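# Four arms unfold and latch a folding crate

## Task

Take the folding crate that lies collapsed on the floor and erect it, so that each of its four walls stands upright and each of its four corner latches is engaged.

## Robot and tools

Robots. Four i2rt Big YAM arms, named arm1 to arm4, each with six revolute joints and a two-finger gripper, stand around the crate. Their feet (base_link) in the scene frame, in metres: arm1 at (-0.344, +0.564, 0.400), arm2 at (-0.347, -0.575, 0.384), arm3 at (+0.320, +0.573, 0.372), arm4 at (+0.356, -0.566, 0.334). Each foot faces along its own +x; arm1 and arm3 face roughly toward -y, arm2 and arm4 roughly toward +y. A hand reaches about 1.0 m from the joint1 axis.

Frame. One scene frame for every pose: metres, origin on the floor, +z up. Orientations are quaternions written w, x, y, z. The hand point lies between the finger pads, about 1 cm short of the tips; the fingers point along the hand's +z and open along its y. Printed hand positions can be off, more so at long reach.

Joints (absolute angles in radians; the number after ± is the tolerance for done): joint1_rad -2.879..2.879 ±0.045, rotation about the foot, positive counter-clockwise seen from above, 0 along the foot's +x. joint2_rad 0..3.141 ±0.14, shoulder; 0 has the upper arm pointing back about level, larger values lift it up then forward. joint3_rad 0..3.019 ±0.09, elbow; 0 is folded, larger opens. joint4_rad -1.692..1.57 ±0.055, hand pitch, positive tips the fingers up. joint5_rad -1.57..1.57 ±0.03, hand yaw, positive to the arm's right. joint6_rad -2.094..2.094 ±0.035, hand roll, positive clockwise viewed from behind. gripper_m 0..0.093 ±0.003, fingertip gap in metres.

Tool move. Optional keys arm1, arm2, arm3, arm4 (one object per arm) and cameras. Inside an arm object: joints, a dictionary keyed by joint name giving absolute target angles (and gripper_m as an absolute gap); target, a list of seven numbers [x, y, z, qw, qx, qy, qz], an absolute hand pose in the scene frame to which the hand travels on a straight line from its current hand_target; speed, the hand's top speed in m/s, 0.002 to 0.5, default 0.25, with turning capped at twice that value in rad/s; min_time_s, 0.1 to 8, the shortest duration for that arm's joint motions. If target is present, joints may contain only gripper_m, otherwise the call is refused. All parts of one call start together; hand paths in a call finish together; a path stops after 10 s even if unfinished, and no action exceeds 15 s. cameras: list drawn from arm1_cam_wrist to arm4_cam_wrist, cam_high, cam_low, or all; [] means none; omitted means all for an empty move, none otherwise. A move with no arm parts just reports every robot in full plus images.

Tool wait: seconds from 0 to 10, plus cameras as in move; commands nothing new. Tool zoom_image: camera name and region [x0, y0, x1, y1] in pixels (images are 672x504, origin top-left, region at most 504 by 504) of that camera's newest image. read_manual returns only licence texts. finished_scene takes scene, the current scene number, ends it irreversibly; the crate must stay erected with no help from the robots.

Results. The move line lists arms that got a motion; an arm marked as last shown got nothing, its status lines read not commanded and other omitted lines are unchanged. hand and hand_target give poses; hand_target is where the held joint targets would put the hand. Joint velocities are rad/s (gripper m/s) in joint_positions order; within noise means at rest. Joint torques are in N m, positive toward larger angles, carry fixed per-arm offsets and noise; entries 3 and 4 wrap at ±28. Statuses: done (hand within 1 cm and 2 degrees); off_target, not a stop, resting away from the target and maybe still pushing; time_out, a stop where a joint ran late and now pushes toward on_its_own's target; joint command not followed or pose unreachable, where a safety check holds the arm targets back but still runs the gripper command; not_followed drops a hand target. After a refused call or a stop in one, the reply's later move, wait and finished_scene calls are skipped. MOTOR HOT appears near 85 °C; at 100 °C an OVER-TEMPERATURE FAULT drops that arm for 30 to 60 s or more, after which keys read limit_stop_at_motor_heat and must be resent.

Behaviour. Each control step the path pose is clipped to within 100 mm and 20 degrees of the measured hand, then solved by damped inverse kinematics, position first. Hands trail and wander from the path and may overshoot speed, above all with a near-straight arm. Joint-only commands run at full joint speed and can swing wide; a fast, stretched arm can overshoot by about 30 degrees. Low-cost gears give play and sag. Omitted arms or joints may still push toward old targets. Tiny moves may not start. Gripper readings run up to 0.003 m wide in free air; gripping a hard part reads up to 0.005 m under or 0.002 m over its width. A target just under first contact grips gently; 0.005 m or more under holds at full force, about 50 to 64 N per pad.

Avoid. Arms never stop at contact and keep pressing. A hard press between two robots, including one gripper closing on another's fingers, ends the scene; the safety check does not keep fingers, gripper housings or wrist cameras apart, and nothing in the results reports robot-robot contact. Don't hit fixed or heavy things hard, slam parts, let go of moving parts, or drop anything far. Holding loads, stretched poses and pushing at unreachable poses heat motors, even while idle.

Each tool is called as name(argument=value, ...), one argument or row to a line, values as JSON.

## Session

move(
  cameras=["all"],
)

Scene clock: 0.00 s.
Joint torques (N m): no reading
Motor temperatures (°C): arm1=[26 28 27 23 25 23 25] | arm2=[23 24 24 24 27 26 24] | arm3=[26 24 27 23 26 23 27] | arm4=[24 26 25 29 26 25 26]
Heat: arm1: hottest joint2_rad 28 °C; arm2: hottest joint5_rad 27 °C; arm3: hottest joint3_rad 27 °C; arm4: hottest joint4_rad 29 °C.
Joint velocities: within noise
arm1.joint_positions: joint1_rad=+0.789 joint2_rad=+0.609 joint3_rad=+1.408 joint4_rad=-1.451 joint5_rad=+0.217 joint6_rad=-0.687 gripper_m=+0.09396
arm1.joint_status: not commanded
arm1.hand: x=-0.1884 y=+0.4177 z=+0.9285 quat_wxyz=(-0.292, -0.006, -0.892, +0.344) (m; scene frame)
arm1.hand_target: x=-0.1903 y=+0.4191 z=+0.9382 quat_wxyz=(-0.301, -0.007, -0.887, +0.350) (m; scene frame)
arm1.hand_status: not commanded
arm2.joint_positions: joint1_rad=-0.187 joint2_rad=+0.597 joint3_rad=+1.311 joint4_rad=-1.291 joint5_rad=+0.241 joint6_rad=-0.242 gripper_m=+0.09396
arm2.joint_status: not commanded
arm2.hand: x=-0.2311 y=-0.3617 z=+0.9012 quat_wxyz=(-0.466, +0.549, -0.680, -0.135) (m; scene frame)
arm2.hand_target: x=-0.2316 y=-0.3634 z=+0.9148 quat_wxyz=(-0.477, +0.543, -0.676, -0.142) (m; scene frame)
arm2.hand_status: not commanded
arm3.joint_positions: joint1_rad=+0.868 joint2_rad=+0.636 joint3_rad=+1.401 joint4_rad=-1.459 joint5_rad=+0.267 joint6_rad=-0.463 gripper_m=+0.09396
arm3.joint_status: not commanded
arm3.hand: x=+0.4150 y=+0.3713 z=+0.8920 quat_wxyz=(-0.249, -0.258, -0.861, +0.361) (m; scene frame)
arm3.hand_target: x=+0.4139 y=+0.3728 z=+0.9010 quat_wxyz=(-0.257, -0.258, -0.856, +0.367) (m; scene frame)
arm3.hand_status: not commanded
arm4.joint_positions: joint1_rad=-0.127 joint2_rad=+0.607 joint3_rad=+1.357 joint4_rad=-1.287 joint5_rad=+0.183 joint6_rad=-0.762 gripper_m=+0.09396
arm4.joint_status: not commanded
arm4.hand: x=+0.3687 y=-0.3251 z=+0.8718 quat_wxyz=(-0.479, +0.793, -0.351, -0.140) (m; scene frame)
arm4.hand_target: x=+0.3689 y=-0.3277 z=+0.8812 quat_wxyz=(-0.487, +0.788, -0.349, -0.145) (m; scene frame)
arm4.hand_status: not commanded
pictures: arm1_cam_wrist, arm2_cam_wrist, arm3_cam_wrist, arm4_cam_wrist, cam_high, cam_low

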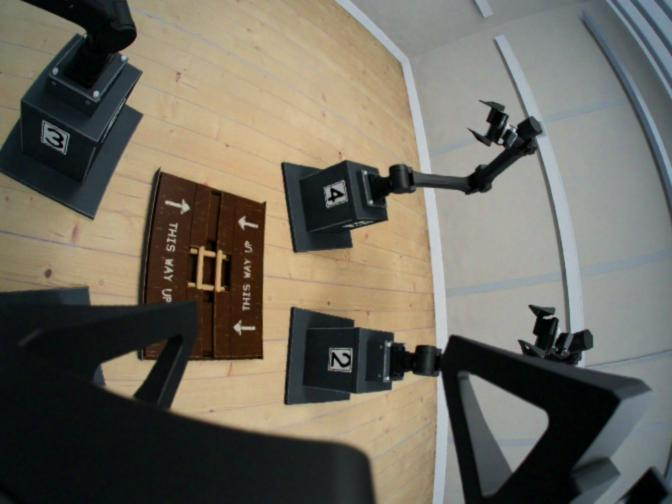

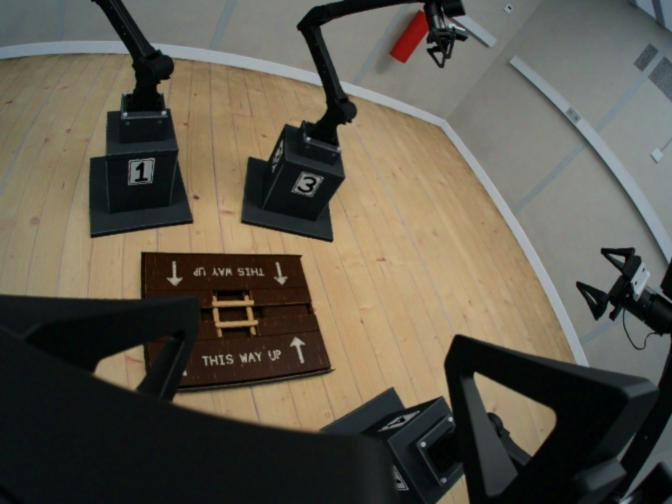

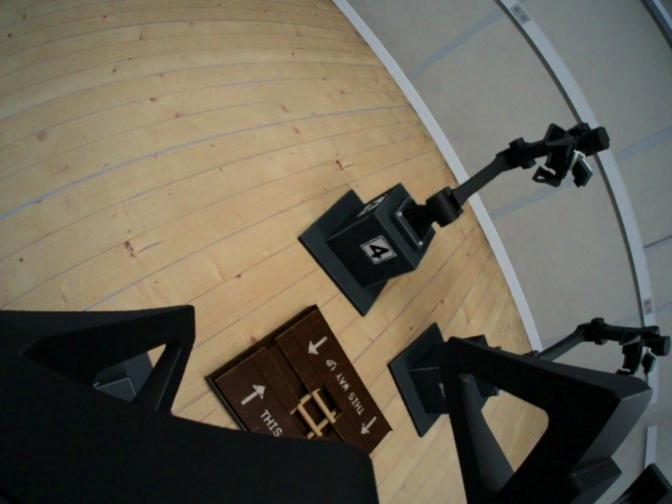

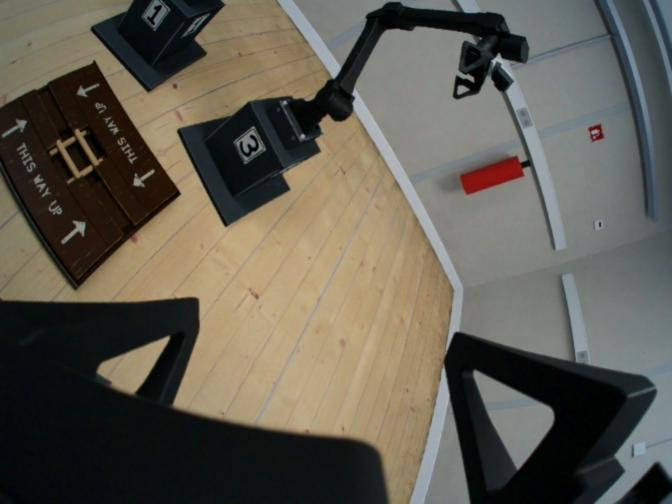

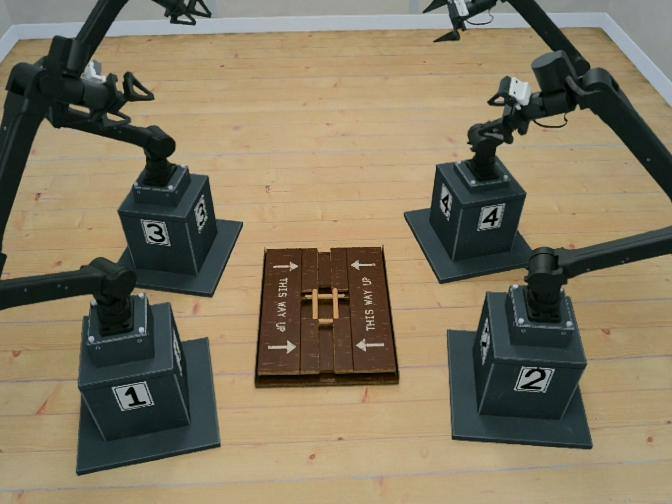

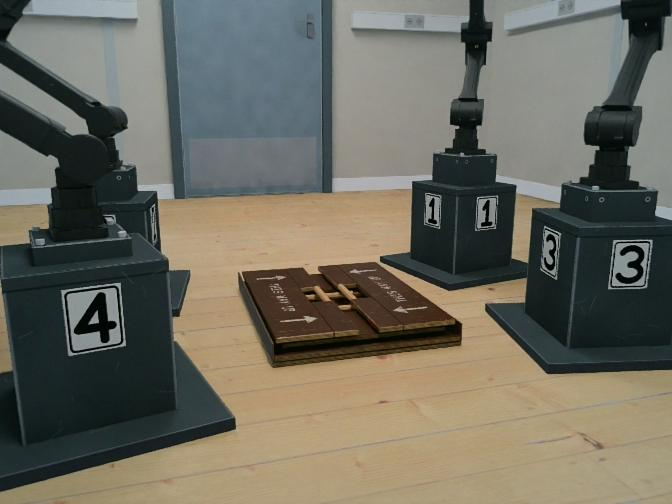

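zoom_image(
  camera="cam_high",
  region=[240, 230, 415, 405],
)

Scaled by 2.880 from the camera's image (finer frame: 960x720).

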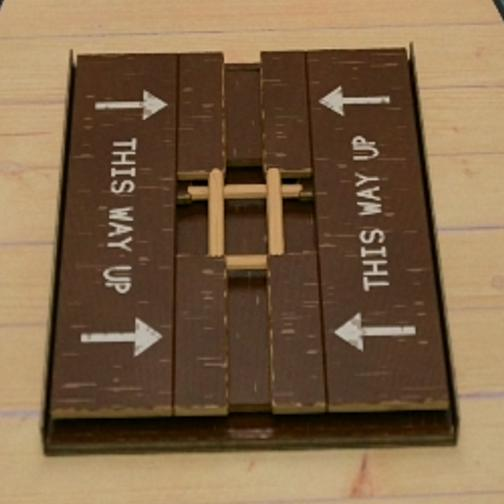

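move(
  arm1={"target": [-0.02, 0.035, 0.25, 0, -0.0384, -0.9993, 0], "speed": 0.45, "joints": {"gripper_m": 0.046}},
  arm4={"target": [-0.03, -0.02, 0.25, 0, 1, 0.007, 0], "speed": 0.45, "joints": {"gripper_m": 0.046}},
  arm2={"target": [-0.25, -0.2, 0.5, 0, 0.7308, -0.6826, 0], "speed": 0.3, "joints": {"gripper_m": 0.046}},
  arm3={"target": [0.25, 0.2, 0.5, 0, -0.6852, -0.7284, 0], "speed": 0.3, "joints": {"gripper_m": 0.046}},
  cameras=["arm1_cam_wrist","arm4_cam_wrist"],
)

Scene clock: 16.63 s.
Joint torques (N m): arm1=[-0.38 -18.96 6.5 0.61 0 0.07] | arm2=[0.73 -12.75 9.37 0.54 -0.14 -0.11] | arm3=[-1.67 -9.35 8.87 0.66 0.2 0.15] | arm4=[1.79 -15.15 9.66 0.01 -0.16 0.11]
Motor temperatures (°C): arm1=[26 28 28 23 25 23 24] | arm2=[23 24 25 25 27 26 24] | arm3=[26 24 28 23 26 23 27] | arm4=[24 26 27 29 26 25 26]
Heat: arm1: hottest joint2_rad 28 °C; arm2: hottest joint5_rad 27 °C; arm3: hottest joint3_rad 28 °C; arm4: hottest joint4_rad 29 °C.
move: arm1 not_followed; arm2 off_target; arm3 off_target; arm4 off_target
Joint velocities: within noise
arm1.joint_positions: joint1_rad=+0.387 joint2_rad=+1.927 joint3_rad=+1.172 joint4_rad=-0.696 joint5_rad=-0.025 joint6_rad=-0.929 gripper_m=+0.04606
arm1.joint_status: all done
arm1.on_its_own: joint1_rad is held at +0.379, not at its first target +0.789; joint2_rad is held at +1.916, not at its first target +0.608; joint3_rad is held at +1.172, not at its first target +1.428; joint4_rad is held at -0.696, not at its first target -1.448; joint5_rad is held at -0.032, not at its first target +0.217; joint6_rad is held at -0.930, not at its first target -0.687
arm1.hand: x=-0.0569 y=+0.1246 z=+0.3546 quat_wxyz=(-0.042, -0.034, -0.998, +0.045)
arm1.hand_target: x=-0.0569 y=+0.1246 z=+0.3546 quat_wxyz=(-0.042, -0.034, -0.998, +0.045)
arm1.hand_status: not_followed (0.143 m and 7.0 deg from the pose sent, 0.797 m and 53.8 deg at the start; pose on its path clipped on 23 of 88 steps)
arm2.joint_positions: joint1_rad=-0.120 joint2_rad=+1.444 joint3_rad=+0.979 joint4_rad=-1.180 joint5_rad=+0.005 joint6_rad=-0.305 gripper_m=+0.04614
arm2.joint_status: all done
arm2.hand: x=-0.2531 y=-0.2230 z=+0.4806 quat_wxyz=(+0.031, +0.724, -0.689, +0.020)
arm2.hand_target: x=-0.2518 y=-0.2021 z=+0.4994 quat_wxyz=(+0.003, +0.730, -0.683, +0.003)
arm2.hand_status: off_target (0.030 m and 4.4 deg from the pose sent, 0.433 m and 60.0 deg at the start)
arm3.joint_positions: joint1_rad=+0.037 joint2_rad=+1.401 joint3_rad=+0.996 joint4_rad=-1.218 joint5_rad=-0.001 joint6_rad=-0.243 gripper_m=+0.04612
arm3.joint_status: all done
arm3.hand: x=+0.2553 y=+0.2162 z=+0.4885 quat_wxyz=(+0.012, -0.684, -0.729, -0.023)
arm3.hand_target: x=+0.2484 y=+0.2021 z=+0.4981 quat_wxyz=(+0.003, -0.691, -0.723, -0.006)
arm3.hand_status: off_target (0.021 m and 3.0 deg from the pose sent, 0.458 m and 73.0 deg at the start)
arm4.joint_positions: joint1_rad=+0.376 joint2_rad=+1.860 joint3_rad=+1.291 joint4_rad=-0.825 joint5_rad=+0.068 joint6_rad=-0.834 gripper_m=+0.04607
arm4.joint_status: all done
arm4.hand: x=+0.0572 y=-0.0921 z=+0.3592 quat_wxyz=(-0.090, +0.992, -0.079, -0.028)
arm4.hand_target: x=+0.0536 y=-0.0880 z=+0.3463 quat_wxyz=(-0.079, +0.994, -0.073, -0.022)
arm4.hand_status: off_target (0.157 m and 14.7 deg from the pose sent, 0.799 m and 75.6 deg at the start; pose on its path clipped on 24 of 88 steps)
led back after a hold (arm4 arm): the arm was led back toward your command in small steps, so it may still be short of it.
pose unreachable (arm1 arm): on one or more control steps of this call this arm could not follow its commanded pose, so it was not sent that pose on those steps. On the call's last step it was still not sent that pose. It may still have moved: this result reports where it is.
cause: moving toward the commanded pose would bring a part of the arm too close to another arm (this arm's wrist (the part past joint 4) and the arm4 arm's wrist (the part past joint 4), along the way the arms are being sent, or toward where that arm still pushes).
pose unreachable (arm4 arm): on one or more control steps of this call this arm could not follow its commanded pose, so it was not sent that pose on those steps. It may still have moved: this result reports where it is.
cause: moving toward the commanded pose would bring a part of the arm too close to another arm (this arm's wrist (the part past joint 4) and the arm1 arm's wrist (the part past joint 4), along the way the arms are being sent, or toward where that arm still pushes).

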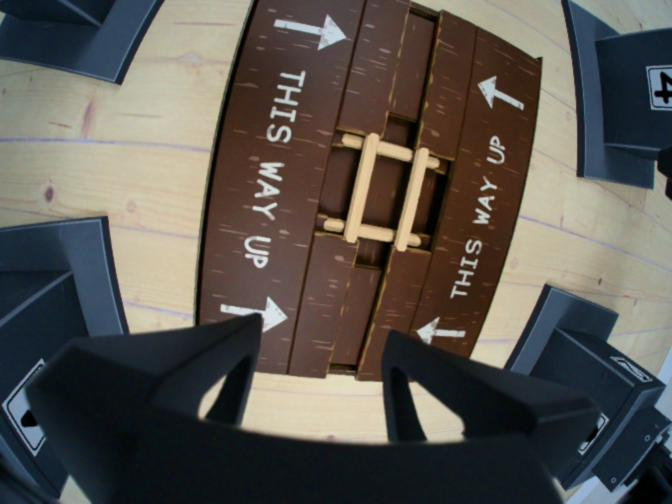

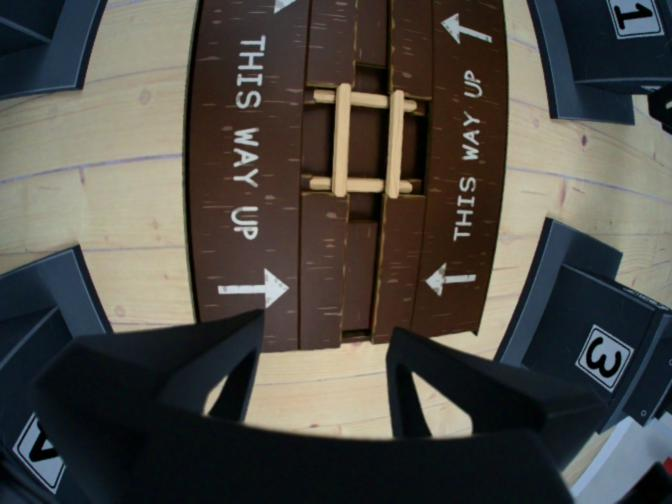

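move(
  arm1={"target": [-0.007, 0.05, 0.12, 0, -0.0471, -0.9989, 0], "speed": 0.25},
  arm4={"target": [0.0, -0.25, 0.36, 0, 1, -0.007, 0], "speed": 0.3},
  cameras=["arm1_cam_wrist","arm4_cam_wrist"],
)

Scene clock: 27.40 s.
Joint torques (N m): arm1=[0.44 -25 6.97 0.14 0.15 0.19] | arm2=[0.73 -12.69 9.36 0.54 -0.14 -0.13] | arm3=[-1.44 -9.47 8.83 0.58 0.2 0.14] | arm4=[1.38 -15.56 7.31 -0.5 -0.18 0.29]
Motor temperatures (°C): arm1=[26 29 28 23 25 23 24] | arm2=[23 25 26 25 27 26 24] | arm3=[26 25 30 23 26 23 27] | arm4=[24 26 27 29 26 25 26]
Heat: arm1: hottest joint2_rad 29 °C; arm2: hottest joint5_rad 27 °C; arm3: hottest joint3_rad 30 °C; arm4: hottest joint4_rad 29 °C.
move: arm1 off_target; arm4 done
Joint velocities: within noise
arm1.joint_positions: joint1_rad=+0.389 joint2_rad=+2.587 joint3_rad=+1.643 joint4_rad=-0.647 joint5_rad=-0.010 joint6_rad=-0.906 gripper_m=+0.04606
arm1.joint_status: not commanded
arm1.hand: x=-0.0200 y=+0.0606 z=+0.1161 quat_wxyz=(+0.005, -0.046, -0.999, -0.008)
arm1.hand_target: x=-0.0079 y=+0.0525 z=+0.1197 quat_wxyz=(+0.000, -0.047, -0.999, +0.000)
arm1.hand_status: off_target (0.017 m and 1.1 deg from the pose sent, 0.251 m and 7.2 deg at the start)
arm2: as last shown
arm2.joint_positions: joint1_rad=-0.120 joint2_rad=+1.444 joint3_rad=+0.979 joint4_rad=-1.180 joint5_rad=+0.005 joint6_rad=-0.307 gripper_m=+0.04614
arm2.hand_target: x=-0.2518 y=-0.2021 z=+0.4994 quat_wxyz=(+0.003, +0.731, -0.683, +0.003)
arm3.joint_positions: joint1_rad=+0.037 joint2_rad=+1.400 joint3_rad=+0.996 joint4_rad=-1.218 joint5_rad=-0.001 joint6_rad=-0.243 gripper_m=+0.04612
arm3.joint_status: not commanded
arm3.hand: x=+0.2553 y=+0.2161 z=+0.4890 quat_wxyz=(+0.012, -0.684, -0.729, -0.022)
arm3.hand_target: x=+0.2484 y=+0.2021 z=+0.4987 quat_wxyz=(+0.003, -0.691, -0.723, -0.006)
arm3.hand_status: not commanded
arm4.joint_positions: joint1_rad=+0.637 joint2_rad=+1.765 joint3_rad=+1.175 joint4_rad=-0.963 joint5_rad=+0.006 joint6_rad=-0.731 gripper_m=+0.04607
arm4.joint_status: not commanded
arm4.hand: x=-0.0043 y=-0.2443 z=+0.3630 quat_wxyz=(-0.008, +1.000, +0.002, -0.005)
arm4.hand_target: x=+0.0008 y=-0.2486 z=+0.3617 quat_wxyz=(-0.003, +1.000, -0.007, +0.001)
arm4.hand_status: done (0.008 m and 1.5 deg from the pose sent, 0.168 m and 13.7 deg at the start)

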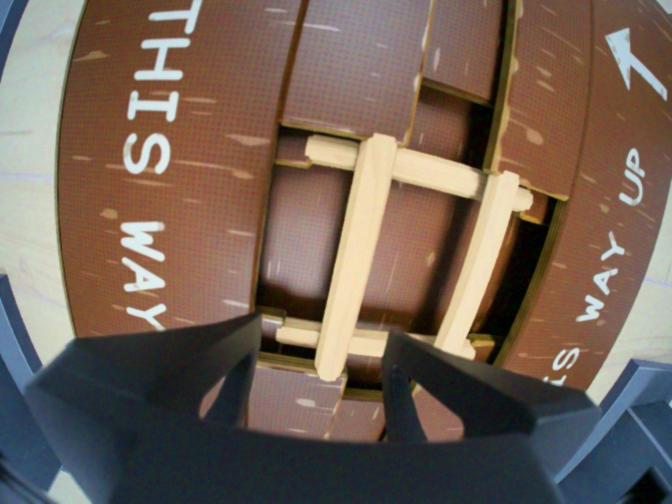

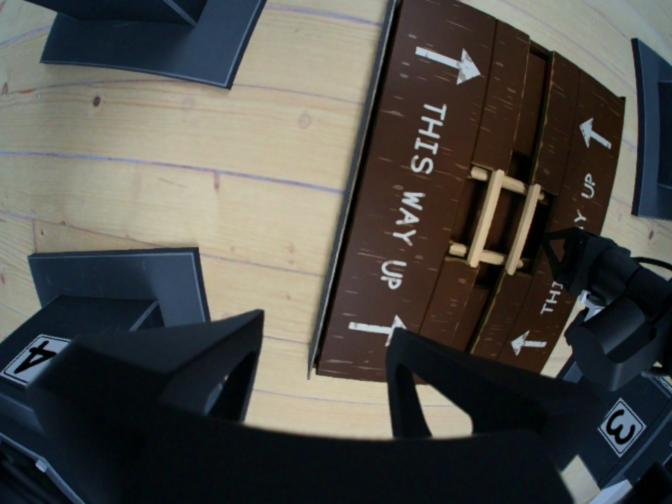

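move(
  arm1={"target": [-0.003, 0.038, 0.0535, 0, -0.0471, -0.9989, 0], "speed": 0.1},
  cameras=["arm1_cam_wrist"],
)

move(
  arm1={"joints": {"gripper_m": 0.004}},
  cameras=["arm1_cam_wrist"],
)

Scene clock: 33.40 s.
Joint torques (N m): arm1=[0.03 -24.94 7.09 0.81 0.16 0.15] | arm2=[0.73 -12.69 9.35 0.54 -0.14 -0.13] | arm3=[-1.44 -9.23 8.88 0.59 0.2 0.14] | arm4=[1.67 -15.56 7.31 -0.5 -0.18 0.28]
Motor temperatures (°C): arm1=[26 29 29 23 25 23 24] | arm2=[23 25 26 25 27 26 24] | arm3=[26 25 31 23 26 23 27] | arm4=[24 27 27 29 26 25 26]
Heat: arm1: hottest joint2_rad 29 °C; arm2: hottest joint5_rad 27 °C; arm3: hottest joint3_rad 31 °C; arm4: hottest joint4_rad 29 °C.
move: arm1 off_target
Joint velocities: within noise
arm1.joint_positions: joint1_rad=+0.389 joint2_rad=+2.749 joint3_rad=+1.798 joint4_rad=-0.644 joint5_rad=-0.010 joint6_rad=-0.906 gripper_m=+0.04606
arm1.joint_status: not commanded
arm1.hand: x=-0.0124 y=+0.0479 z=+0.0546 quat_wxyz=(+0.006, -0.046, -0.999, -0.010)
arm1.hand_target: x=-0.0032 y=+0.0386 z=+0.0535 quat_wxyz=(+0.000, -0.047, -0.999, +0.000)
arm1.hand_status: off_target (0.014 m and 1.3 deg from the pose sent, 0.069 m and 1.1 deg at the start)
arm2, arm3: as last shown
arm4.joint_positions: joint1_rad=+0.634 joint2_rad=+1.765 joint3_rad=+1.175 joint4_rad=-0.963 joint5_rad=+0.006 joint6_rad=-0.731 gripper_m=+0.04607
arm4.joint_status: not commanded
arm4.hand: x=-0.0033 y=-0.2432 z=+0.3630 quat_wxyz=(-0.008, +1.000, +0.001, -0.004)
arm4.hand_target: x=+0.0018 y=-0.2475 z=+0.3617 quat_wxyz=(-0.003, +1.000, -0.008, +0.001)
arm4.hand_status: not commanded

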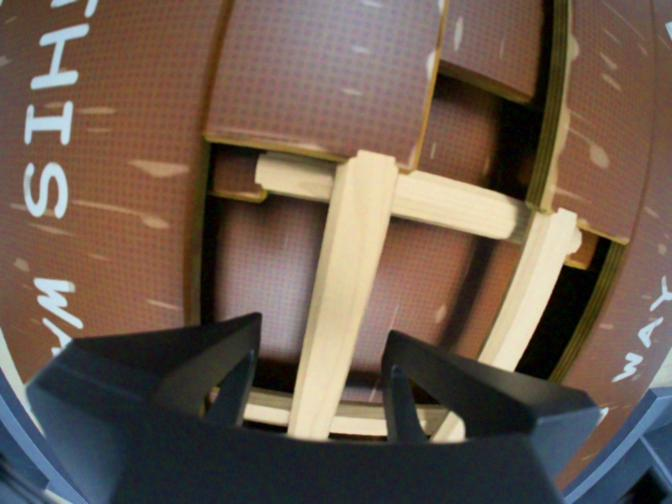

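Scene clock: 34.13 s.
Joint torques (N m): arm1=[0.32 -25.64 6.98 0.64 0.01 0.09] | arm2=[0.73 -12.69 9.36 0.51 -0.15 -0.13] | arm3=[-1.61 -9.58 8.84 0.55 0.18 0.17] | arm4=[1.67 -15.56 7.31 -0.49 -0.18 0.28]
Motor temperatures (°C): arm1=[26 29 29 23 25 23 25] | arm2=[23 25 26 25 27 26 24] | arm3=[26 25 31 23 26 23 27] | arm4=[24 27 27 29 26 25 26]
Heat: arm1: hottest joint2_rad 29 °C; arm2: hottest joint5_rad 27 °C; arm3: hottest joint3_rad 31 °C; arm4: hottest joint4_rad 29 °C.
move: arm1 off_target
Joint velocities: within noise
arm1.joint_positions: joint1_rad=+0.389 joint2_rad=+2.749 joint3_rad=+1.799 joint4_rad=-0.638 joint5_rad=-0.007 joint6_rad=-0.895 gripper_m=+0.01685
arm1.joint_status: gripper_m off_target (ended at +0.01689, target +0.00400)
arm1.hand: x=-0.0116 y=+0.0456 z=+0.0549 quat_wxyz=(+0.005, -0.051, -0.999, -0.006)
arm1.hand_target: x=-0.0028 y=+0.0381 z=+0.0535 quat_wxyz=(-0.001, -0.051, -0.999, +0.001)
arm1.hand_status: not commanded
arm2, arm3, arm4: as last shown

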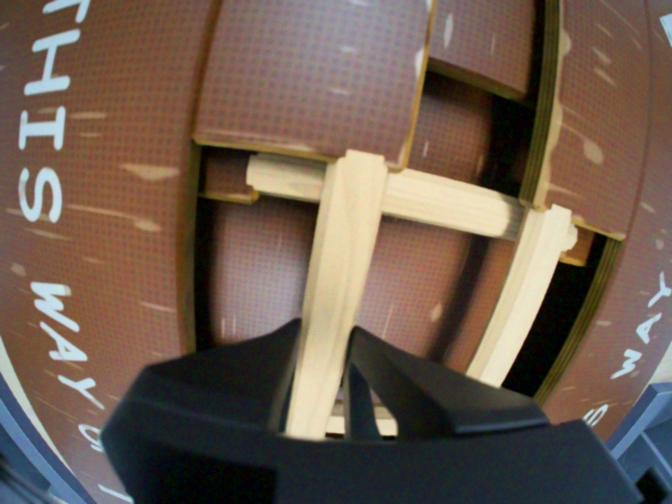

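move(
  arm1={"target": [-0.002, 0.0575, 0.1287, 0.0089, -0.0502, -0.9835, 0.1734], "speed": 0.16},
)

Scene clock: 40.00 s.
Joint torques (N m): arm1=[0.38 -26.87 3.15 0.92 0.51 0.18] | arm2=[0.73 -12.69 9.36 0.53 -0.14 -0.12] | arm3=[-1.14 -9.29 8.85 0.72 0.17 0.17] | arm4=[1.67 -15.56 7.31 -0.5 -0.18 0.28]
Motor temperatures (°C): arm1=[26 30 29 23 25 23 25] | arm2=[23 25 26 25 27 26 24] | arm3=[26 25 31 23 26 23 27] | arm4=[24 27 27 29 26 25 26]
Heat: arm1: hottest joint2_rad 30 °C; arm2: hottest joint5_rad 27 °C; arm3: hottest joint3_rad 31 °C; arm4: hottest joint4_rad 29 °C.
move: arm1 off_target
Joint velocities: within noise
arm1.joint_positions: joint1_rad=+0.459 joint2_rad=+2.536 joint3_rad=+1.445 joint4_rad=-0.239 joint5_rad=+0.217 joint6_rad=-0.842 gripper_m=+0.01685
arm1.joint_status: not commanded
arm1.hand: x=-0.0122 y=+0.0551 z=+0.1154 quat_wxyz=(+0.010, -0.055, -0.985, +0.163)
arm1.hand_target: x=-0.0045 y=+0.0553 z=+0.1283 quat_wxyz=(+0.006, -0.054, -0.984, +0.171)
arm1.hand_status: off_target (0.017 m and 1.3 deg from the pose sent, 0.075 m and 20.7 deg at the start)
arm2, arm3, arm4: as last shown
pictures: none

move(
  arm1={"target": [0.003, 0.098, 0.191, 0.0179, -0.0478, -0.9355, 0.3497], "speed": 0.18},
  arm4={"target": [-0.025, -0.09, 0.22, 0, 1, -0.007, 0], "speed": 0.2},
)

Scene clock: 44.87 s.
Joint torques (N m): arm1=[1.49 -24.7 2.4 1.51 0.68 0.1] | arm2=[0.73 -12.63 9.37 0.53 -0.14 -0.13] | arm3=[-0.73 -9.29 8.92 0.77 0.22 0.13] | arm4=[1.44 -19.72 10.52 -0.28 -0.23 -0.09]
Motor temperatures (°C): arm1=[26 30 29 23 25 23 25] | arm2=[23 25 27 25 27 26 24] | arm3=[26 25 32 23 26 23 27] | arm4=[24 27 27 29 26 25 26]
Heat: arm1: hottest joint2_rad 30 °C; arm2: hottest joint3_rad 27 °C; arm3: hottest joint3_rad 32 °C; arm4: hottest joint4_rad 29 °C.
move: arm1 off_target; arm4 off_target
Joint velocities: within noise
arm1.joint_positions: joint1_rad=+0.583 joint2_rad=+2.398 joint3_rad=+1.152 joint4_rad=+0.152 joint5_rad=+0.525 joint6_rad=-0.811 gripper_m=+0.01685
arm1.joint_status: not commanded
arm1.hand: x=-0.0115 y=+0.0911 z=+0.1761 quat_wxyz=(+0.027, -0.057, -0.938, +0.342)
arm1.hand_target: x=+0.0011 y=+0.0957 z=+0.1901 quat_wxyz=(+0.019, -0.048, -0.935, +0.350)
arm1.hand_status: off_target (0.022 m and 1.7 deg from the pose sent, 0.088 m and 22.2 deg at the start)
arm2, arm3: as last shown
arm4.joint_positions: joint1_rad=+0.473 joint2_rad=+2.245 joint3_rad=+1.526 joint4_rad=-0.870 joint5_rad=-0.001 joint6_rad=-0.855 gripper_m=+0.04607
arm4.joint_status: not commanded
arm4.hand: x=-0.0178 y=-0.1043 z=+0.2190 quat_wxyz=(+0.007, +1.000, -0.018, +0.005)
arm4.hand_target: x=-0.0255 y=-0.0929 z=+0.2194 quat_wxyz=(+0.001, +1.000, -0.010, -0.001)
arm4.hand_status: off_target (0.016 m and 1.6 deg from the pose sent, 0.211 m and 1.4 deg at the start)
pictures: none

move(
  arm1={"target": [0.012, 0.156, 0.234, 0.0263, -0.0437, -0.8561, 0.5143], "speed": 0.18},
  arm4={"target": [-0.04, 0.003, 0.118, 0, 1, -0.007, 0], "speed": 0.2},
  cameras=["arm4_cam_wrist"],
)

Scene clock: 48.40 s.
Joint torques (N m): arm1=[2.14 -21.89 1.99 2.55 0.65 -0.19] | arm2=[0.73 -12.69 9.36 0.54 -0.14 -0.13] | arm3=[-1.67 -9.41 9.01 0.57 0.17 0.14] | arm4=[1.55 -22.48 11.12 -0.57 -0.15 -0.1]
Motor temperatures (°C): arm1=[26 30 29 23 25 23 25] | arm2=[23 25 27 24 27 26 24] | arm3=[26 25 32 23 26 23 27] | arm4=[24 28 28 29 26 25 26]
Heat: arm1: hottest joint2_rad 30 °C; arm2: hottest joint3_rad 27 °C; arm3: hottest joint3_rad 32 °C; arm4: hottest joint4_rad 29 °C.
move: arm1 off_target; arm4 done
Joint velocities: within noise
arm1.joint_positions: joint1_rad=+0.751 joint2_rad=+2.383 joint3_rad=+0.957 joint4_rad=+0.541 joint5_rad=+0.880 joint6_rad=-0.817 gripper_m=+0.01685
arm1.joint_status: not commanded
arm1.hand: x=-0.0098 y=+0.1488 z=+0.2212 quat_wxyz=(+0.041, -0.064, -0.860, +0.505)
arm1.hand_target: x=+0.0115 y=+0.1542 z=+0.2341 quat_wxyz=(+0.027, -0.043, -0.856, +0.515)
arm1.hand_status: off_target (0.026 m and 3.1 deg from the pose sent, 0.090 m and 21.9 deg at the start)
arm2, arm3: as last shown
arm4.joint_positions: joint1_rad=+0.404 joint2_rad=+2.599 joint3_rad=+1.949 joint4_rad=-0.923 joint5_rad=-0.001 joint6_rad=-0.932 gripper_m=+0.04607
arm4.joint_status: not commanded
arm4.hand: x=-0.0370 y=-0.0056 z=+0.1232 quat_wxyz=(+0.001, +1.000, -0.014, +0.000)
arm4.hand_target: x=-0.0395 y=+0.0013 z=+0.1167 quat_wxyz=(+0.000, +1.000, -0.006, +0.000)
arm4.hand_status: done (0.010 m and 0.8 deg from the pose sent, 0.149 m and 1.6 deg at the start)

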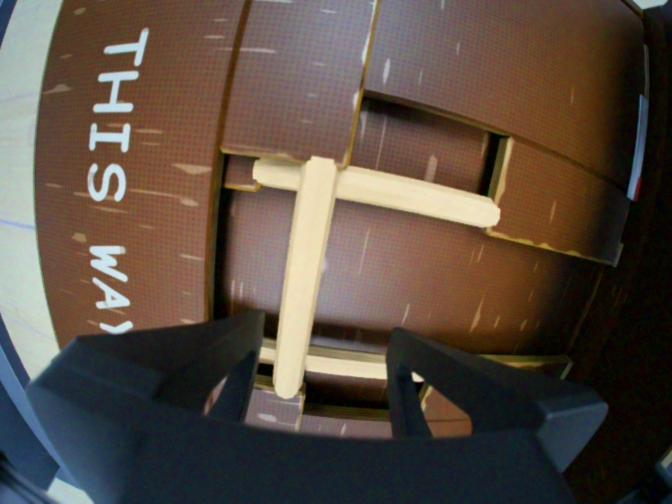

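move(
  arm1={"target": [0.022, 0.204, 0.25, 0.0321, -0.0396, -0.7761, 0.6285], "speed": 0.15},
  arm4={"target": [-0.031, -0.007, 0.051, 0, 1, -0.007, 0], "speed": 0.1},
  cameras=["arm4_cam_wrist"],
)

Scene clock: 54.33 s.
Joint torques (N m): arm1=[3.19 -20.89 1.42 2.86 0.23 -0.41] | arm2=[0.67 -12.69 9.36 0.53 -0.15 -0.13] | arm3=[-1.67 -9.41 9.02 0.53 0.19 0.11] | arm4=[1.32 -22.3 10.33 0.28 -0.1 -0.1]
Motor temperatures (°C): arm1=[26 31 29 23 26 23 25] | arm2=[23 25 27 24 27 26 24] | arm3=[26 25 32 23 26 23 27] | arm4=[24 28 28 29 26 25 26]
Heat: arm1: hottest joint2_rad 31 °C; arm2: hottest joint3_rad 27 °C; arm3: hottest joint3_rad 32 °C; arm4: hottest joint4_rad 29 °C.
move: arm1 off_target; arm4 off_target
Joint velocities: within noise
arm1.joint_positions: joint1_rad=+0.879 joint2_rad=+2.504 joint3_rad=+0.910 joint4_rad=+0.980 joint5_rad=+1.160 joint6_rad=-0.987 gripper_m=+0.01685
arm1.joint_status: not commanded
arm1.hand: x=-0.0075 y=+0.1931 z=+0.2369 quat_wxyz=(+0.050, -0.067, -0.779, +0.621)
arm1.hand_target: x=+0.0215 y=+0.2028 z=+0.2505 quat_wxyz=(+0.033, -0.040, -0.776, +0.629)
arm1.hand_status: off_target (0.034 m and 3.8 deg from the pose sent, 0.070 m and 17.4 deg at the start)
arm2, arm3: as last shown
arm4.joint_positions: joint1_rad=+0.401 joint2_rad=+2.697 joint3_rad=+1.951 joint4_rad=-0.844 joint5_rad=-0.001 joint6_rad=-0.933 gripper_m=+0.04607
arm4.joint_status: not commanded
arm4.hand: x=-0.0261 y=-0.0176 z=+0.0591 quat_wxyz=(+0.008, +1.000, -0.015, +0.005)
arm4.hand_target: x=-0.0288 y=-0.0066 z=+0.0517 quat_wxyz=(-0.001, +1.000, -0.009, +0.000)
arm4.hand_status: off_target (0.014 m and 1.4 deg from the pose sent, 0.072 m and 0.8 deg at the start)

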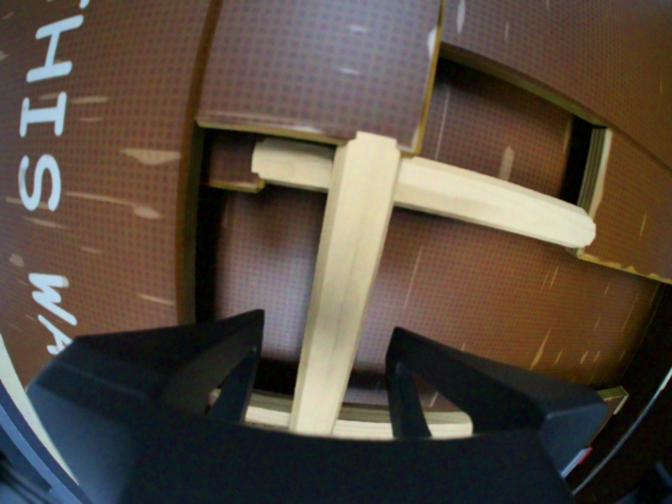

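move(
  arm1={"target": [0.03, 0.26, 0.252, 0.0348, -0.0373, -0.7304, 0.6811], "speed": 0.12},
  arm4={"joints": {"gripper_m": 0.004}},
  cameras=["arm1_cam_wrist"],
)

Scene clock: 57.60 s.
Joint torques (N m): arm1=[8.18 -20.42 -0.21 3.22 0.98 -0.23] | arm2=[0.73 -12.69 9.36 0.54 -0.14 -0.13] | arm3=[-1.44 -9.47 8.94 0.75 0.21 0.13] | arm4=[1.38 -22.36 10.29 0.18 -0.17 -0.1]
Motor temperatures (°C): arm1=[26 31 29 23 26 23 25] | arm2=[23 25 27 24 27 26 24] | arm3=[26 25 32 23 26 23 27] | arm4=[24 29 29 29 26 25 26]
Heat: arm1: hottest joint2_rad 31 °C; arm2: hottest joint3_rad 27 °C; arm3: hottest joint3_rad 32 °C; arm4: hottest joint2_rad 29 °C.
move: arm1 off_target; arm4 off_target
Joint velocities: within noise
arm1.joint_positions: joint1_rad=+0.962 joint2_rad=+2.608 joint3_rad=+0.925 joint4_rad=+1.304 joint5_rad=+1.318 joint6_rad=-1.198 gripper_m=+0.01679
arm1.joint_status: not commanded
arm1.hand: x=-0.0054 y=+0.2249 z=+0.2413 quat_wxyz=(+0.064, -0.070, -0.733, +0.673)
arm1.hand_target: x=+0.0289 y=+0.2577 z=+0.2514 quat_wxyz=(+0.035, -0.037, -0.731, +0.681)
arm1.hand_status: off_target (0.051 m and 5.1 deg from the pose sent, 0.078 m and 9.6 deg at the start)
arm2.joint_positions: joint1_rad=-0.120 joint2_rad=+1.444 joint3_rad=+0.979 joint4_rad=-1.180 joint5_rad=+0.005 joint6_rad=-0.307 gripper_m=+0.04614
arm2.joint_status: not commanded
arm2.hand: x=-0.2531 y=-0.2230 z=+0.4806 quat_wxyz=(+0.031, +0.724, -0.689, +0.020)
arm2.hand_target: x=-0.2518 y=-0.2021 z=+0.4994 quat_wxyz=(+0.003, +0.731, -0.683, +0.003)
arm2.hand_status: not commanded
arm3: as last shown
arm4.joint_positions: joint1_rad=+0.399 joint2_rad=+2.697 joint3_rad=+1.952 joint4_rad=-0.842 joint5_rad=+0.002 joint6_rad=-0.933 gripper_m=+0.01674
arm4.joint_status: gripper_m off_target (ended at +0.01676, target +0.00400)
arm4.hand: x=-0.0255 y=-0.0158 z=+0.0595 quat_wxyz=(+0.006, +1.000, -0.015, +0.005)
arm4.hand_target: x=-0.0282 y=-0.0060 z=+0.0519 quat_wxyz=(-0.001, +1.000, -0.009, +0.000)
arm4.hand_status: not commanded

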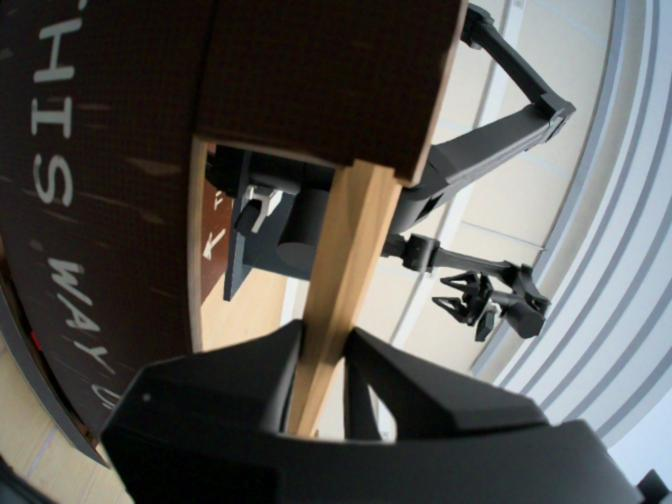

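move(
  arm4={"target": [-0.028, -0.027, 0.137, -0.1779, 0.984, -0.006, 0.001], "speed": 0.18},
  cameras=["cam_high"],
)

Scene clock: 62.40 s.
Joint torques (N m): arm1=[7.82 -20.78 -0.08 3.06 0.98 -0.26] | arm2=[0.73 -12.75 9.35 0.54 -0.14 -0.13] | arm3=[-1.49 -9.35 8.92 0.66 0.18 0.13] | arm4=[2.43 -24.47 5.48 0.27 0.12 0.04]
Motor temperatures (°C): arm1=[26 31 28 23 26 23 25] | arm2=[23 25 27 24 27 26 24] | arm3=[26 25 33 23 26 23 27] | arm4=[24 29 29 29 26 25 27]
Heat: arm1: hottest joint2_rad 31 °C; arm2: hottest joint3_rad 27 °C; arm3: hottest joint3_rad 33 °C; arm4: hottest joint2_rad 29 °C.
move: arm4 off_target
Joint velocities: within noise
arm1.joint_positions: joint1_rad=+0.962 joint2_rad=+2.608 joint3_rad=+0.927 joint4_rad=+1.305 joint5_rad=+1.318 joint6_rad=-1.198 gripper_m=+0.01679
arm1.joint_status: not commanded
arm1.hand: x=-0.0048 y=+0.2246 z=+0.2416 quat_wxyz=(+0.063, -0.071, -0.733, +0.673)
arm1.hand_target: x=+0.0296 y=+0.2575 z=+0.2517 quat_wxyz=(+0.034, -0.038, -0.730, +0.681)
arm1.hand_status: not commanded
arm2: as last shown
arm3.joint_positions: joint1_rad=+0.037 joint2_rad=+1.400 joint3_rad=+0.996 joint4_rad=-1.218 joint5_rad=-0.001 joint6_rad=-0.243 gripper_m=+0.04612
arm3.joint_status: not commanded
arm3.hand: x=+0.2553 y=+0.2161 z=+0.4890 quat_wxyz=(+0.012, -0.684, -0.729, -0.022)
arm3.hand_target: x=+0.2484 y=+0.2021 z=+0.4987 quat_wxyz=(+0.003, -0.691, -0.723, -0.006)
arm3.hand_status: not commanded
arm4.joint_positions: joint1_rad=+0.464 joint2_rad=+2.444 joint3_rad=+1.550 joint4_rad=-0.403 joint5_rad=+0.212 joint6_rad=-0.904 gripper_m=+0.01674
arm4.joint_status: not commanded
arm4.hand: x=-0.0263 y=-0.0257 z=+0.1233 quat_wxyz=(-0.171, +0.985, -0.012, -0.002)
arm4.hand_target: x=-0.0306 y=-0.0284 z=+0.1356 quat_wxyz=(-0.175, +0.984, -0.005, -0.003)
arm4.hand_status: off_target (0.014 m and 1.1 deg from the pose sent, 0.078 m and 21.2 deg at the start)

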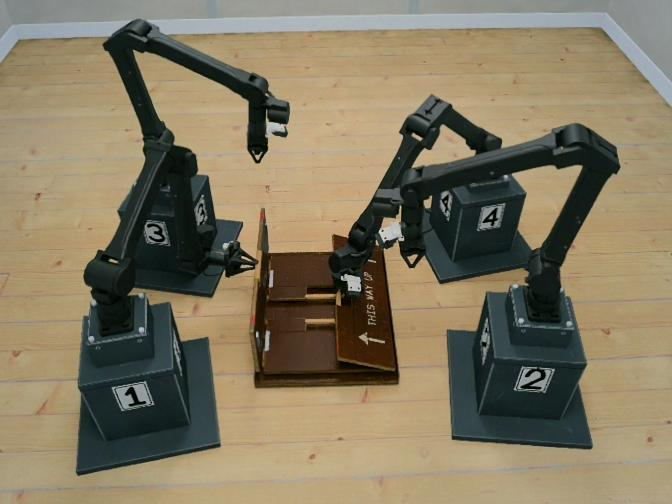

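move(
  arm4={"target": [-0.028, -0.0675, 0.197, -0.3502, 0.9367, -0.0056, 0.0021], "speed": 0.18},
  arm3={"target": [0.06, 0.04, 0.3, 0, -0.6852, -0.7284, 0], "speed": 0.25},
)

Scene clock: 68.20 s.
Joint torques (N m): arm1=[8.06 -20.54 -0.09 3.15 0.97 -0.24] | arm2=[0.73 -12.75 9.35 0.54 -0.14 -0.12] | arm3=[-1.38 -16.32 8.62 0.32 -0.03 -0.06] | arm4=[2.43 -22.12 4.33 0.81 0.39 -0.05]
Motor temperatures (°C): arm1=[26 31 28 24 26 23 25] | arm2=[23 25 27 24 27 26 24] | arm3=[26 25 33 23 26 23 27] | arm4=[24 30 28 29 26 25 27]
Heat: arm1: hottest joint2_rad 31 °C; arm2: hottest joint3_rad 27 °C; arm3: hottest joint3_rad 33 °C; arm4: hottest joint2_rad 30 °C.
move: arm3 off_target; arm4 off_target
Joint velocities: within noise
arm1, arm2: as last shown
arm3.joint_positions: joint1_rad=-0.233 joint2_rad=+2.133 joint3_rad=+1.460 joint4_rad=-0.915 joint5_rad=+0.002 joint6_rad=-0.503 gripper_m=+0.04612
arm3.joint_status: not commanded
arm3.hand: x=+0.0704 y=+0.0554 z=+0.2994 quat_wxyz=(+0.003, -0.687, -0.726, -0.009)
arm3.hand_target: x=+0.0606 y=+0.0428 z=+0.2987 quat_wxyz=(-0.001, -0.687, -0.727, -0.001)
arm3.hand_status: off_target (0.019 m and 1.2 deg from the pose sent, 0.324 m and 2.9 deg at the start)
arm4.joint_positions: joint1_rad=+0.570 joint2_rad=+2.272 joint3_rad=+1.230 joint4_rad=+0.012 joint5_rad=+0.482 joint6_rad=-0.898 gripper_m=+0.01674
arm4.joint_status: not commanded
arm4.hand: x=-0.0268 y=-0.0617 z=+0.1847 quat_wxyz=(-0.347, +0.938, -0.015, +0.000)
arm4.hand_target: x=-0.0283 y=-0.0661 z=+0.1971 quat_wxyz=(-0.351, +0.936, -0.004, +0.002)
arm4.hand_status: off_target (0.014 m and 1.2 deg from the pose sent, 0.085 m and 21.3 deg at the start)
pictures: none

move(
  arm4={"target": [-0.029, -0.124, 0.236, -0.5113, 0.8594, -0.0052, 0.0031], "speed": 0.18},
  arm3={"target": [0.021, -0.022, 0.14, 0, -0.6947, -0.7193, 0], "speed": 0.2},
  cameras=["arm3_cam_wrist"],
)

Scene clock: 71.20 s.
Joint torques (N m): arm1=[7.88 -20.37 -0.03 3.18 0.93 -0.26] | arm2=[0.73 -12.69 9.35 0.53 -0.14 -0.12] | arm3=[-1.49 -18.55 8.06 0.17 0.07 0.08] | arm4=[2.49 -19.55 2.92 1.78 0.58 -0.14]
Motor temperatures (°C): arm1=[26 31 28 24 26 24 26] | arm2=[23 25 27 24 27 26 24] | arm3=[26 25 33 23 26 23 27] | arm4=[24 30 28 29 26 25 27]
Heat: arm1: hottest joint2_rad 31 °C; arm2: hottest joint3_rad 27 °C; arm3: hottest joint3_rad 33 °C; arm4: hottest joint2_rad 30 °C.
move: arm3 off_target; arm4 off_target
Joint velocities: within noise
arm1, arm2: as last shown
arm3.joint_positions: joint1_rad=-0.238 joint2_rad=+2.559 joint3_rad=+1.819 joint4_rad=-0.837 joint5_rad=+0.002 joint6_rad=-0.503 gripper_m=+0.04612
arm3.joint_status: not commanded
arm3.hand: x=+0.0333 y=-0.0155 z=+0.1469 quat_wxyz=(+0.001, -0.689, -0.725, -0.004)
arm3.hand_target: x=+0.0213 y=-0.0201 z=+0.1399 quat_wxyz=(+0.000, -0.695, -0.719, +0.000)
arm3.hand_status: off_target (0.016 m and 1.0 deg from the pose sent, 0.184 m and 1.6 deg at the start)
arm4.joint_positions: joint1_rad=+0.708 joint2_rad=+2.233 joint3_rad=+0.998 joint4_rad=+0.479 joint5_rad=+0.778 joint6_rad=-0.967 gripper_m=+0.01674
arm4.joint_status: not commanded
arm4.hand: x=-0.0278 y=-0.1166 z=+0.2256 quat_wxyz=(-0.506, +0.863, -0.017, +0.000)
arm4.hand_target: x=-0.0284 y=-0.1216 z=+0.2358 quat_wxyz=(-0.512, +0.859, -0.005, +0.004)
arm4.hand_status: off_target (0.013 m and 1.6 deg from the pose sent, 0.081 m and 21.0 deg at the start)

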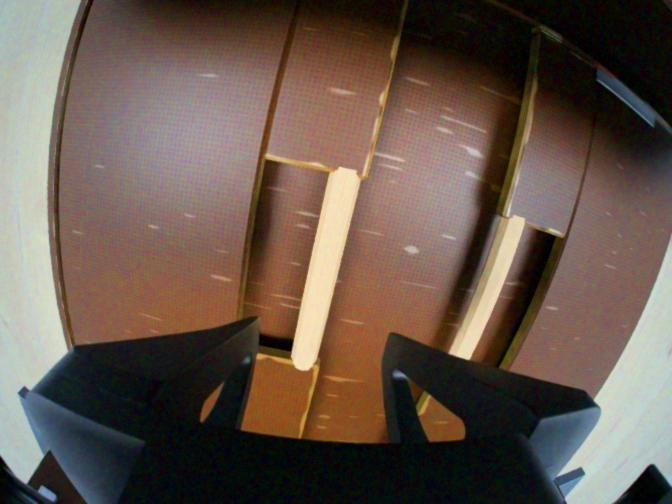

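move(
  arm4={"target": [-0.03, -0.173, 0.252, -0.6225, 0.7826, -0.0047, 0.0037], "speed": 0.15},
  arm3={"target": [0.016, -0.01, 0.036, 0, -0.7071, -0.7071, 0], "speed": 0.12},
  cameras=["arm3_cam_wrist"],
)

Scene clock: 77.57 s.
Joint torques (N m): arm1=[7.65 -20.13 -0.05 3.19 0.99 -0.2] | arm2=[0.73 -12.63 9.36 0.54 -0.14 -0.13] | arm3=[-1.49 -18.73 7.34 0.77 0.09 0.14] | arm4=[2.73 -17.61 1.98 2.92 0.79 -0.28]
Motor temperatures (°C): arm1=[26 32 28 24 26 24 26] | arm2=[23 26 28 24 27 26 24] | arm3=[25 26 32 23 26 23 27] | arm4=[24 30 28 29 27 25 27]
Heat: arm1: hottest joint2_rad 32 °C; arm2: hottest joint3_rad 28 °C; arm3: hottest joint3_rad 32 °C; arm4: hottest joint2_rad 30 °C.
move: arm3 off_target; arm4 off_target
Joint velocities: within noise
arm1, arm2: as last shown
arm3.joint_positions: joint1_rad=-0.253 joint2_rad=+2.757 joint3_rad=+1.915 joint4_rad=-0.741 joint5_rad=+0.002 joint6_rad=-0.490 gripper_m=+0.04612
arm3.joint_status: not commanded
arm3.hand: x=+0.0272 y=-0.0059 z=+0.0472 quat_wxyz=(+0.002, -0.700, -0.714, -0.006)
arm3.hand_target: x=+0.0169 y=-0.0085 z=+0.0362 quat_wxyz=(+0.000, -0.707, -0.707, +0.000)
arm3.hand_status: off_target (0.016 m and 1.4 deg from the pose sent, 0.112 m and 2.9 deg at the start)
arm4.joint_positions: joint1_rad=+0.826 joint2_rad=+2.315 joint3_rad=+0.894 joint4_rad=+0.951 joint5_rad=+0.996 joint6_rad=-1.150 gripper_m=+0.01674
arm4.joint_status: not commanded
arm4.hand: x=-0.0292 y=-0.1662 z=+0.2431 quat_wxyz=(-0.614, +0.789, -0.012, -0.001)
arm4.hand_target: x=-0.0310 y=-0.1712 z=+0.2529 quat_wxyz=(-0.623, +0.782, -0.005, +0.004)
arm4.hand_status: off_target (0.011 m and 1.7 deg from the pose sent, 0.062 m and 16.3 deg at the start)

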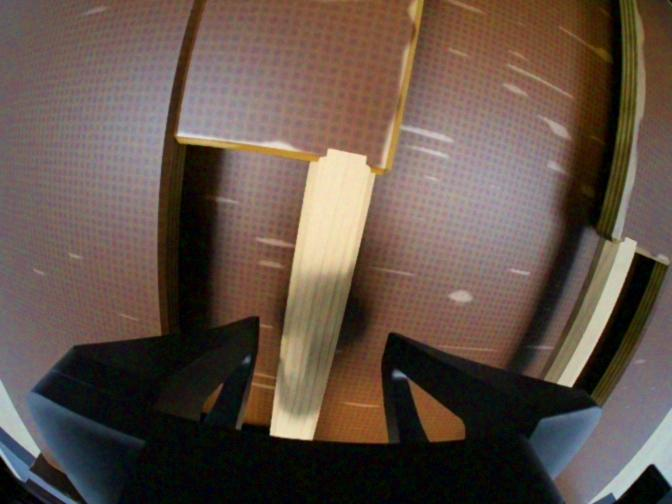

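move(
  arm4={"target": [-0.031, -0.232, 0.256, -0.682, 0.7314, -0.0044, 0.0041], "speed": 0.12},
  arm3={"target": [0.019, -0.01, 0.0305, 0, -0.7071, -0.7071, 0], "speed": 0.08},
  arm2={"target": [-0.14, -0.06, 0.33, 0, 0.7373, -0.6756, 0], "speed": 0.2},
)

move(
  arm3={"joints": {"gripper_m": 0.001}},
  cameras=["arm3_cam_wrist","arm2_cam_wrist","cam_high"],
)

Scene clock: 85.33 s.
Joint torques (N m): arm1=[7.82 -20.19 -0.09 3.18 0.95 -0.25] | arm2=[-1.03 -19.96 8.02 0.46 -0.17 -0.13] | arm3=[-1.67 -18.37 7.61 0.75 0.12 0.15] | arm4=[6.53 -17.44 -0.51 4.03 1.8 -0.24]
Motor temperatures (°C): arm1=[26 32 28 24 26 24 26] | arm2=[23 26 28 24 27 26 24] | arm3=[25 26 32 23 26 23 27] | arm4=[24 30 28 29 27 25 27]
Heat: arm1: hottest joint2_rad 32 °C; arm2: hottest joint3_rad 28 °C; arm3: hottest joint3_rad 32 °C; arm4: hottest joint2_rad 30 °C.
move: arm2 off_target; arm3 off_target; arm4 off_target
Joint velocities: within noise
arm1: as last shown
arm2.joint_positions: joint1_rad=-0.244 joint2_rad=+2.055 joint3_rad=+1.331 joint4_rad=-0.893 joint5_rad=+0.000 joint6_rad=-0.457 gripper_m=+0.04614
arm2.joint_status: not commanded
arm2.hand: x=-0.1483 y=-0.0806 z=+0.3179 quat_wxyz=(+0.021, +0.733, -0.679, +0.009)
arm2.hand_target: x=-0.1380 y=-0.0628 z=+0.3290 quat_wxyz=(+0.001, +0.734, -0.679, -0.001)
arm2.hand_status: off_target (0.025 m and 2.7 deg from the pose sent, 0.249 m and 4.7 deg at the start)
arm3.joint_positions: joint1_rad=-0.253 joint2_rad=+2.762 joint3_rad=+1.915 joint4_rad=-0.739 joint5_rad=+0.002 joint6_rad=-0.490 gripper_m=+0.04612
arm3.joint_status: not commanded
arm3.hand: x=+0.0280 y=-0.0044 z=+0.0443 quat_wxyz=(+0.002, -0.700, -0.714, -0.008)
arm3.hand_target: x=+0.0196 y=-0.0089 z=+0.0311 quat_wxyz=(+0.000, -0.706, -0.709, +0.000)
arm3.hand_status: off_target (0.017 m and 1.5 deg from the pose sent, 0.019 m and 1.4 deg at the start)
arm4.joint_positions: joint1_rad=+0.904 joint2_rad=+2.430 joint3_rad=+0.883 joint4_rad=+1.325 joint5_rad=+1.129 joint6_rad=-1.355 gripper_m=+0.01672
arm4.joint_status: not commanded
arm4.hand: x=-0.0286 y=-0.2002 z=+0.2460 quat_wxyz=(-0.673, +0.739, -0.015, +0.004)
arm4.hand_target: x=-0.0349 y=-0.2273 z=+0.2572 quat_wxyz=(-0.682, +0.731, -0.008, +0.001)
arm4.hand_status: off_target (0.033 m and 1.9 deg from the pose sent, 0.067 m and 10.3 deg at the start)
pictures: none

Scene clock: 86.00 s.
Joint torques (N m): arm1=[8.18 -20.66 0.02 3.22 0.98 -0.22] | arm2=[-0.62 -20.01 8.02 0.46 -0.17 -0.13] | arm3=[-1.14 -18.32 7.62 0.94 0.35 0] | arm4=[6.53 -17.38 -0.51 4.04 1.81 -0.24]
Motor temperatures (°C): arm1=[26 32 28 24 26 24 26] | arm2=[23 26 28 24 27 26 24] | arm3=[25 26 32 23 26 23 27] | arm4=[24 30 27 29 27 25 27]
Heat: arm1: hottest joint2_rad 32 °C; arm2: hottest joint3_rad 28 °C; arm3: hottest joint3_rad 32 °C; arm4: hottest joint2_rad 30 °C.
move: arm3 off_target
Joint velocities: within noise
arm1, arm2: as last shown
arm3.joint_positions: joint1_rad=-0.250 joint2_rad=+2.762 joint3_rad=+1.915 joint4_rad=-0.744 joint5_rad=-0.014 joint6_rad=-0.473 gripper_m=+0.01654
arm3.joint_status: gripper_m off_target (ended at +0.01657, target +0.00100)
arm3.hand: x=+0.0326 y=-0.0054 z=+0.0444 quat_wxyz=(-0.004, -0.705, -0.710, -0.012)
arm3.hand_target: x=+0.0226 y=-0.0104 z=+0.0311 quat_wxyz=(-0.004, -0.706, -0.708, -0.002)
arm3.hand_status: not commanded
arm4.joint_positions: joint1_rad=+0.904 joint2_rad=+2.430 joint3_rad=+0.883 joint4_rad=+1.327 joint5_rad=+1.129 joint6_rad=-1.355 gripper_m=+0.01672
arm4.joint_status: not commanded
arm4.hand: x=-0.0286 y=-0.2001 z=+0.2462 quat_wxyz=(-0.673, +0.739, -0.016, +0.004)
arm4.hand_target: x=-0.0349 y=-0.2273 z=+0.2574 quat_wxyz=(-0.683, +0.731, -0.008, +0.001)
arm4.hand_status: not commanded
pictures: arm2_cam_wrist, arm3_cam_wrist, cam_high

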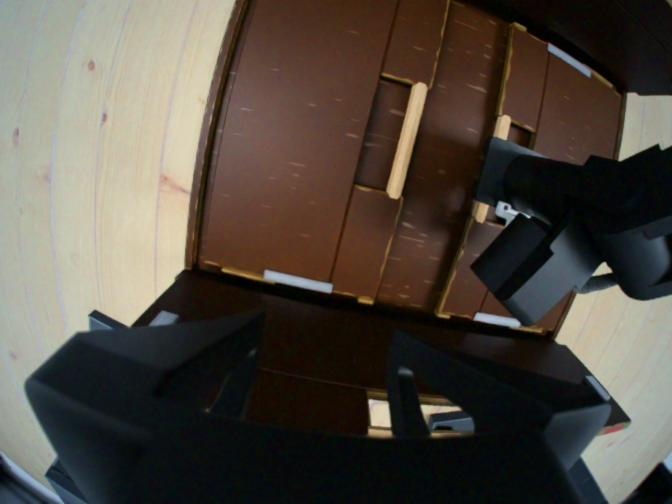

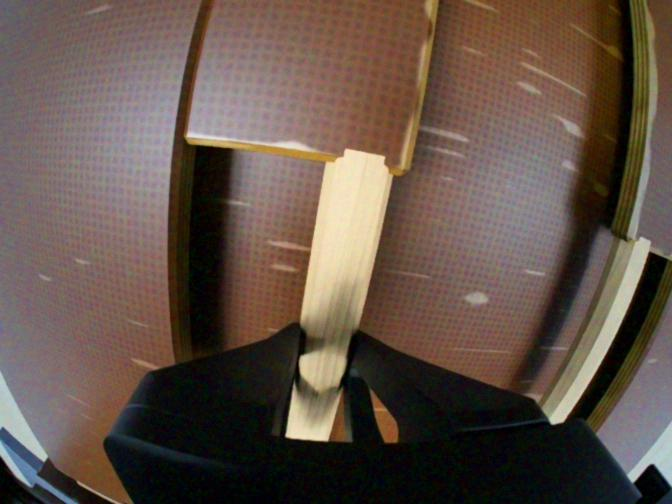

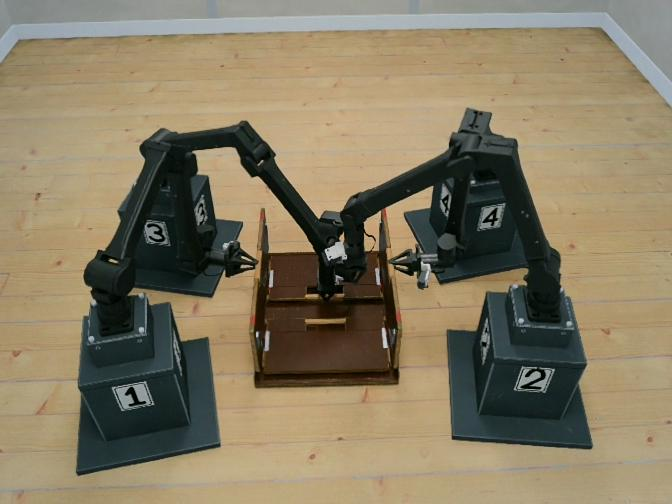

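zoom_image(
  camera="cam_high",
  region=[240, 200, 415, 400],
)

Scaled by 2.520 from the camera's image (finer frame: 960x720).

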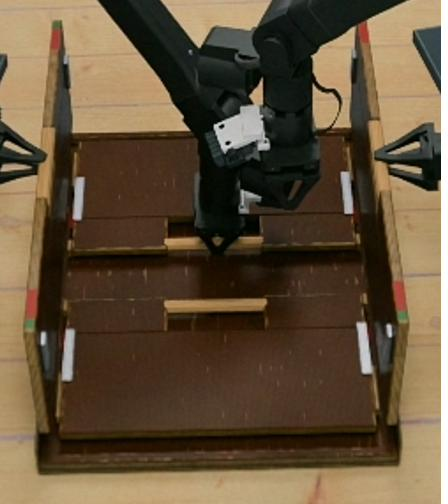

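move(
  arm3={"target": [0.052, -0.01, 0.138, 0.1254, -0.6937, -0.6986, 0.1263], "speed": 0.16},
)

Scene clock: 93.40 s.
Joint torques (N m): arm1=[8.12 -19.9 -0.13 3.17 0.96 -0.25] | arm2=[-0.62 -20.01 8.02 0.46 -0.17 -0.13] | arm3=[0.97 -22.24 3.49 0.54 0.6 0.01] | arm4=[6.53 -17.38 -0.51 4.04 1.81 -0.24]
Motor temperatures (°C): arm1=[26 32 28 24 26 24 26] | arm2=[23 26 28 24 27 26 24] | arm3=[25 26 32 23 26 23 27] | arm4=[24 30 27 29 29 25 27]
Heat: arm1: hottest joint2_rad 32 °C; arm2: hottest joint3_rad 28 °C; arm3: hottest joint3_rad 32 °C; arm4: hottest joint2_rad 30 °C.
move: arm3 off_target
Joint velocities: within noise
arm1, arm2, arm4: as last shown
arm3.joint_positions: joint1_rad=-0.136 joint2_rad=+2.545 joint3_rad=+1.641 joint4_rad=-0.549 joint5_rad=+0.330 joint6_rad=-0.365 gripper_m=+0.01654
arm3.joint_status: not commanded
arm3.hand: x=+0.0481 y=-0.0050 z=+0.1202 quat_wxyz=(+0.124, -0.699, -0.694, +0.119)
arm3.hand_target: x=+0.0528 y=-0.0129 z=+0.1376 quat_wxyz=(+0.124, -0.692, -0.699, +0.130)
arm3.hand_status: off_target (0.019 m and 1.1 deg from the pose sent, 0.096 m and 21.9 deg at the start)
pictures: none


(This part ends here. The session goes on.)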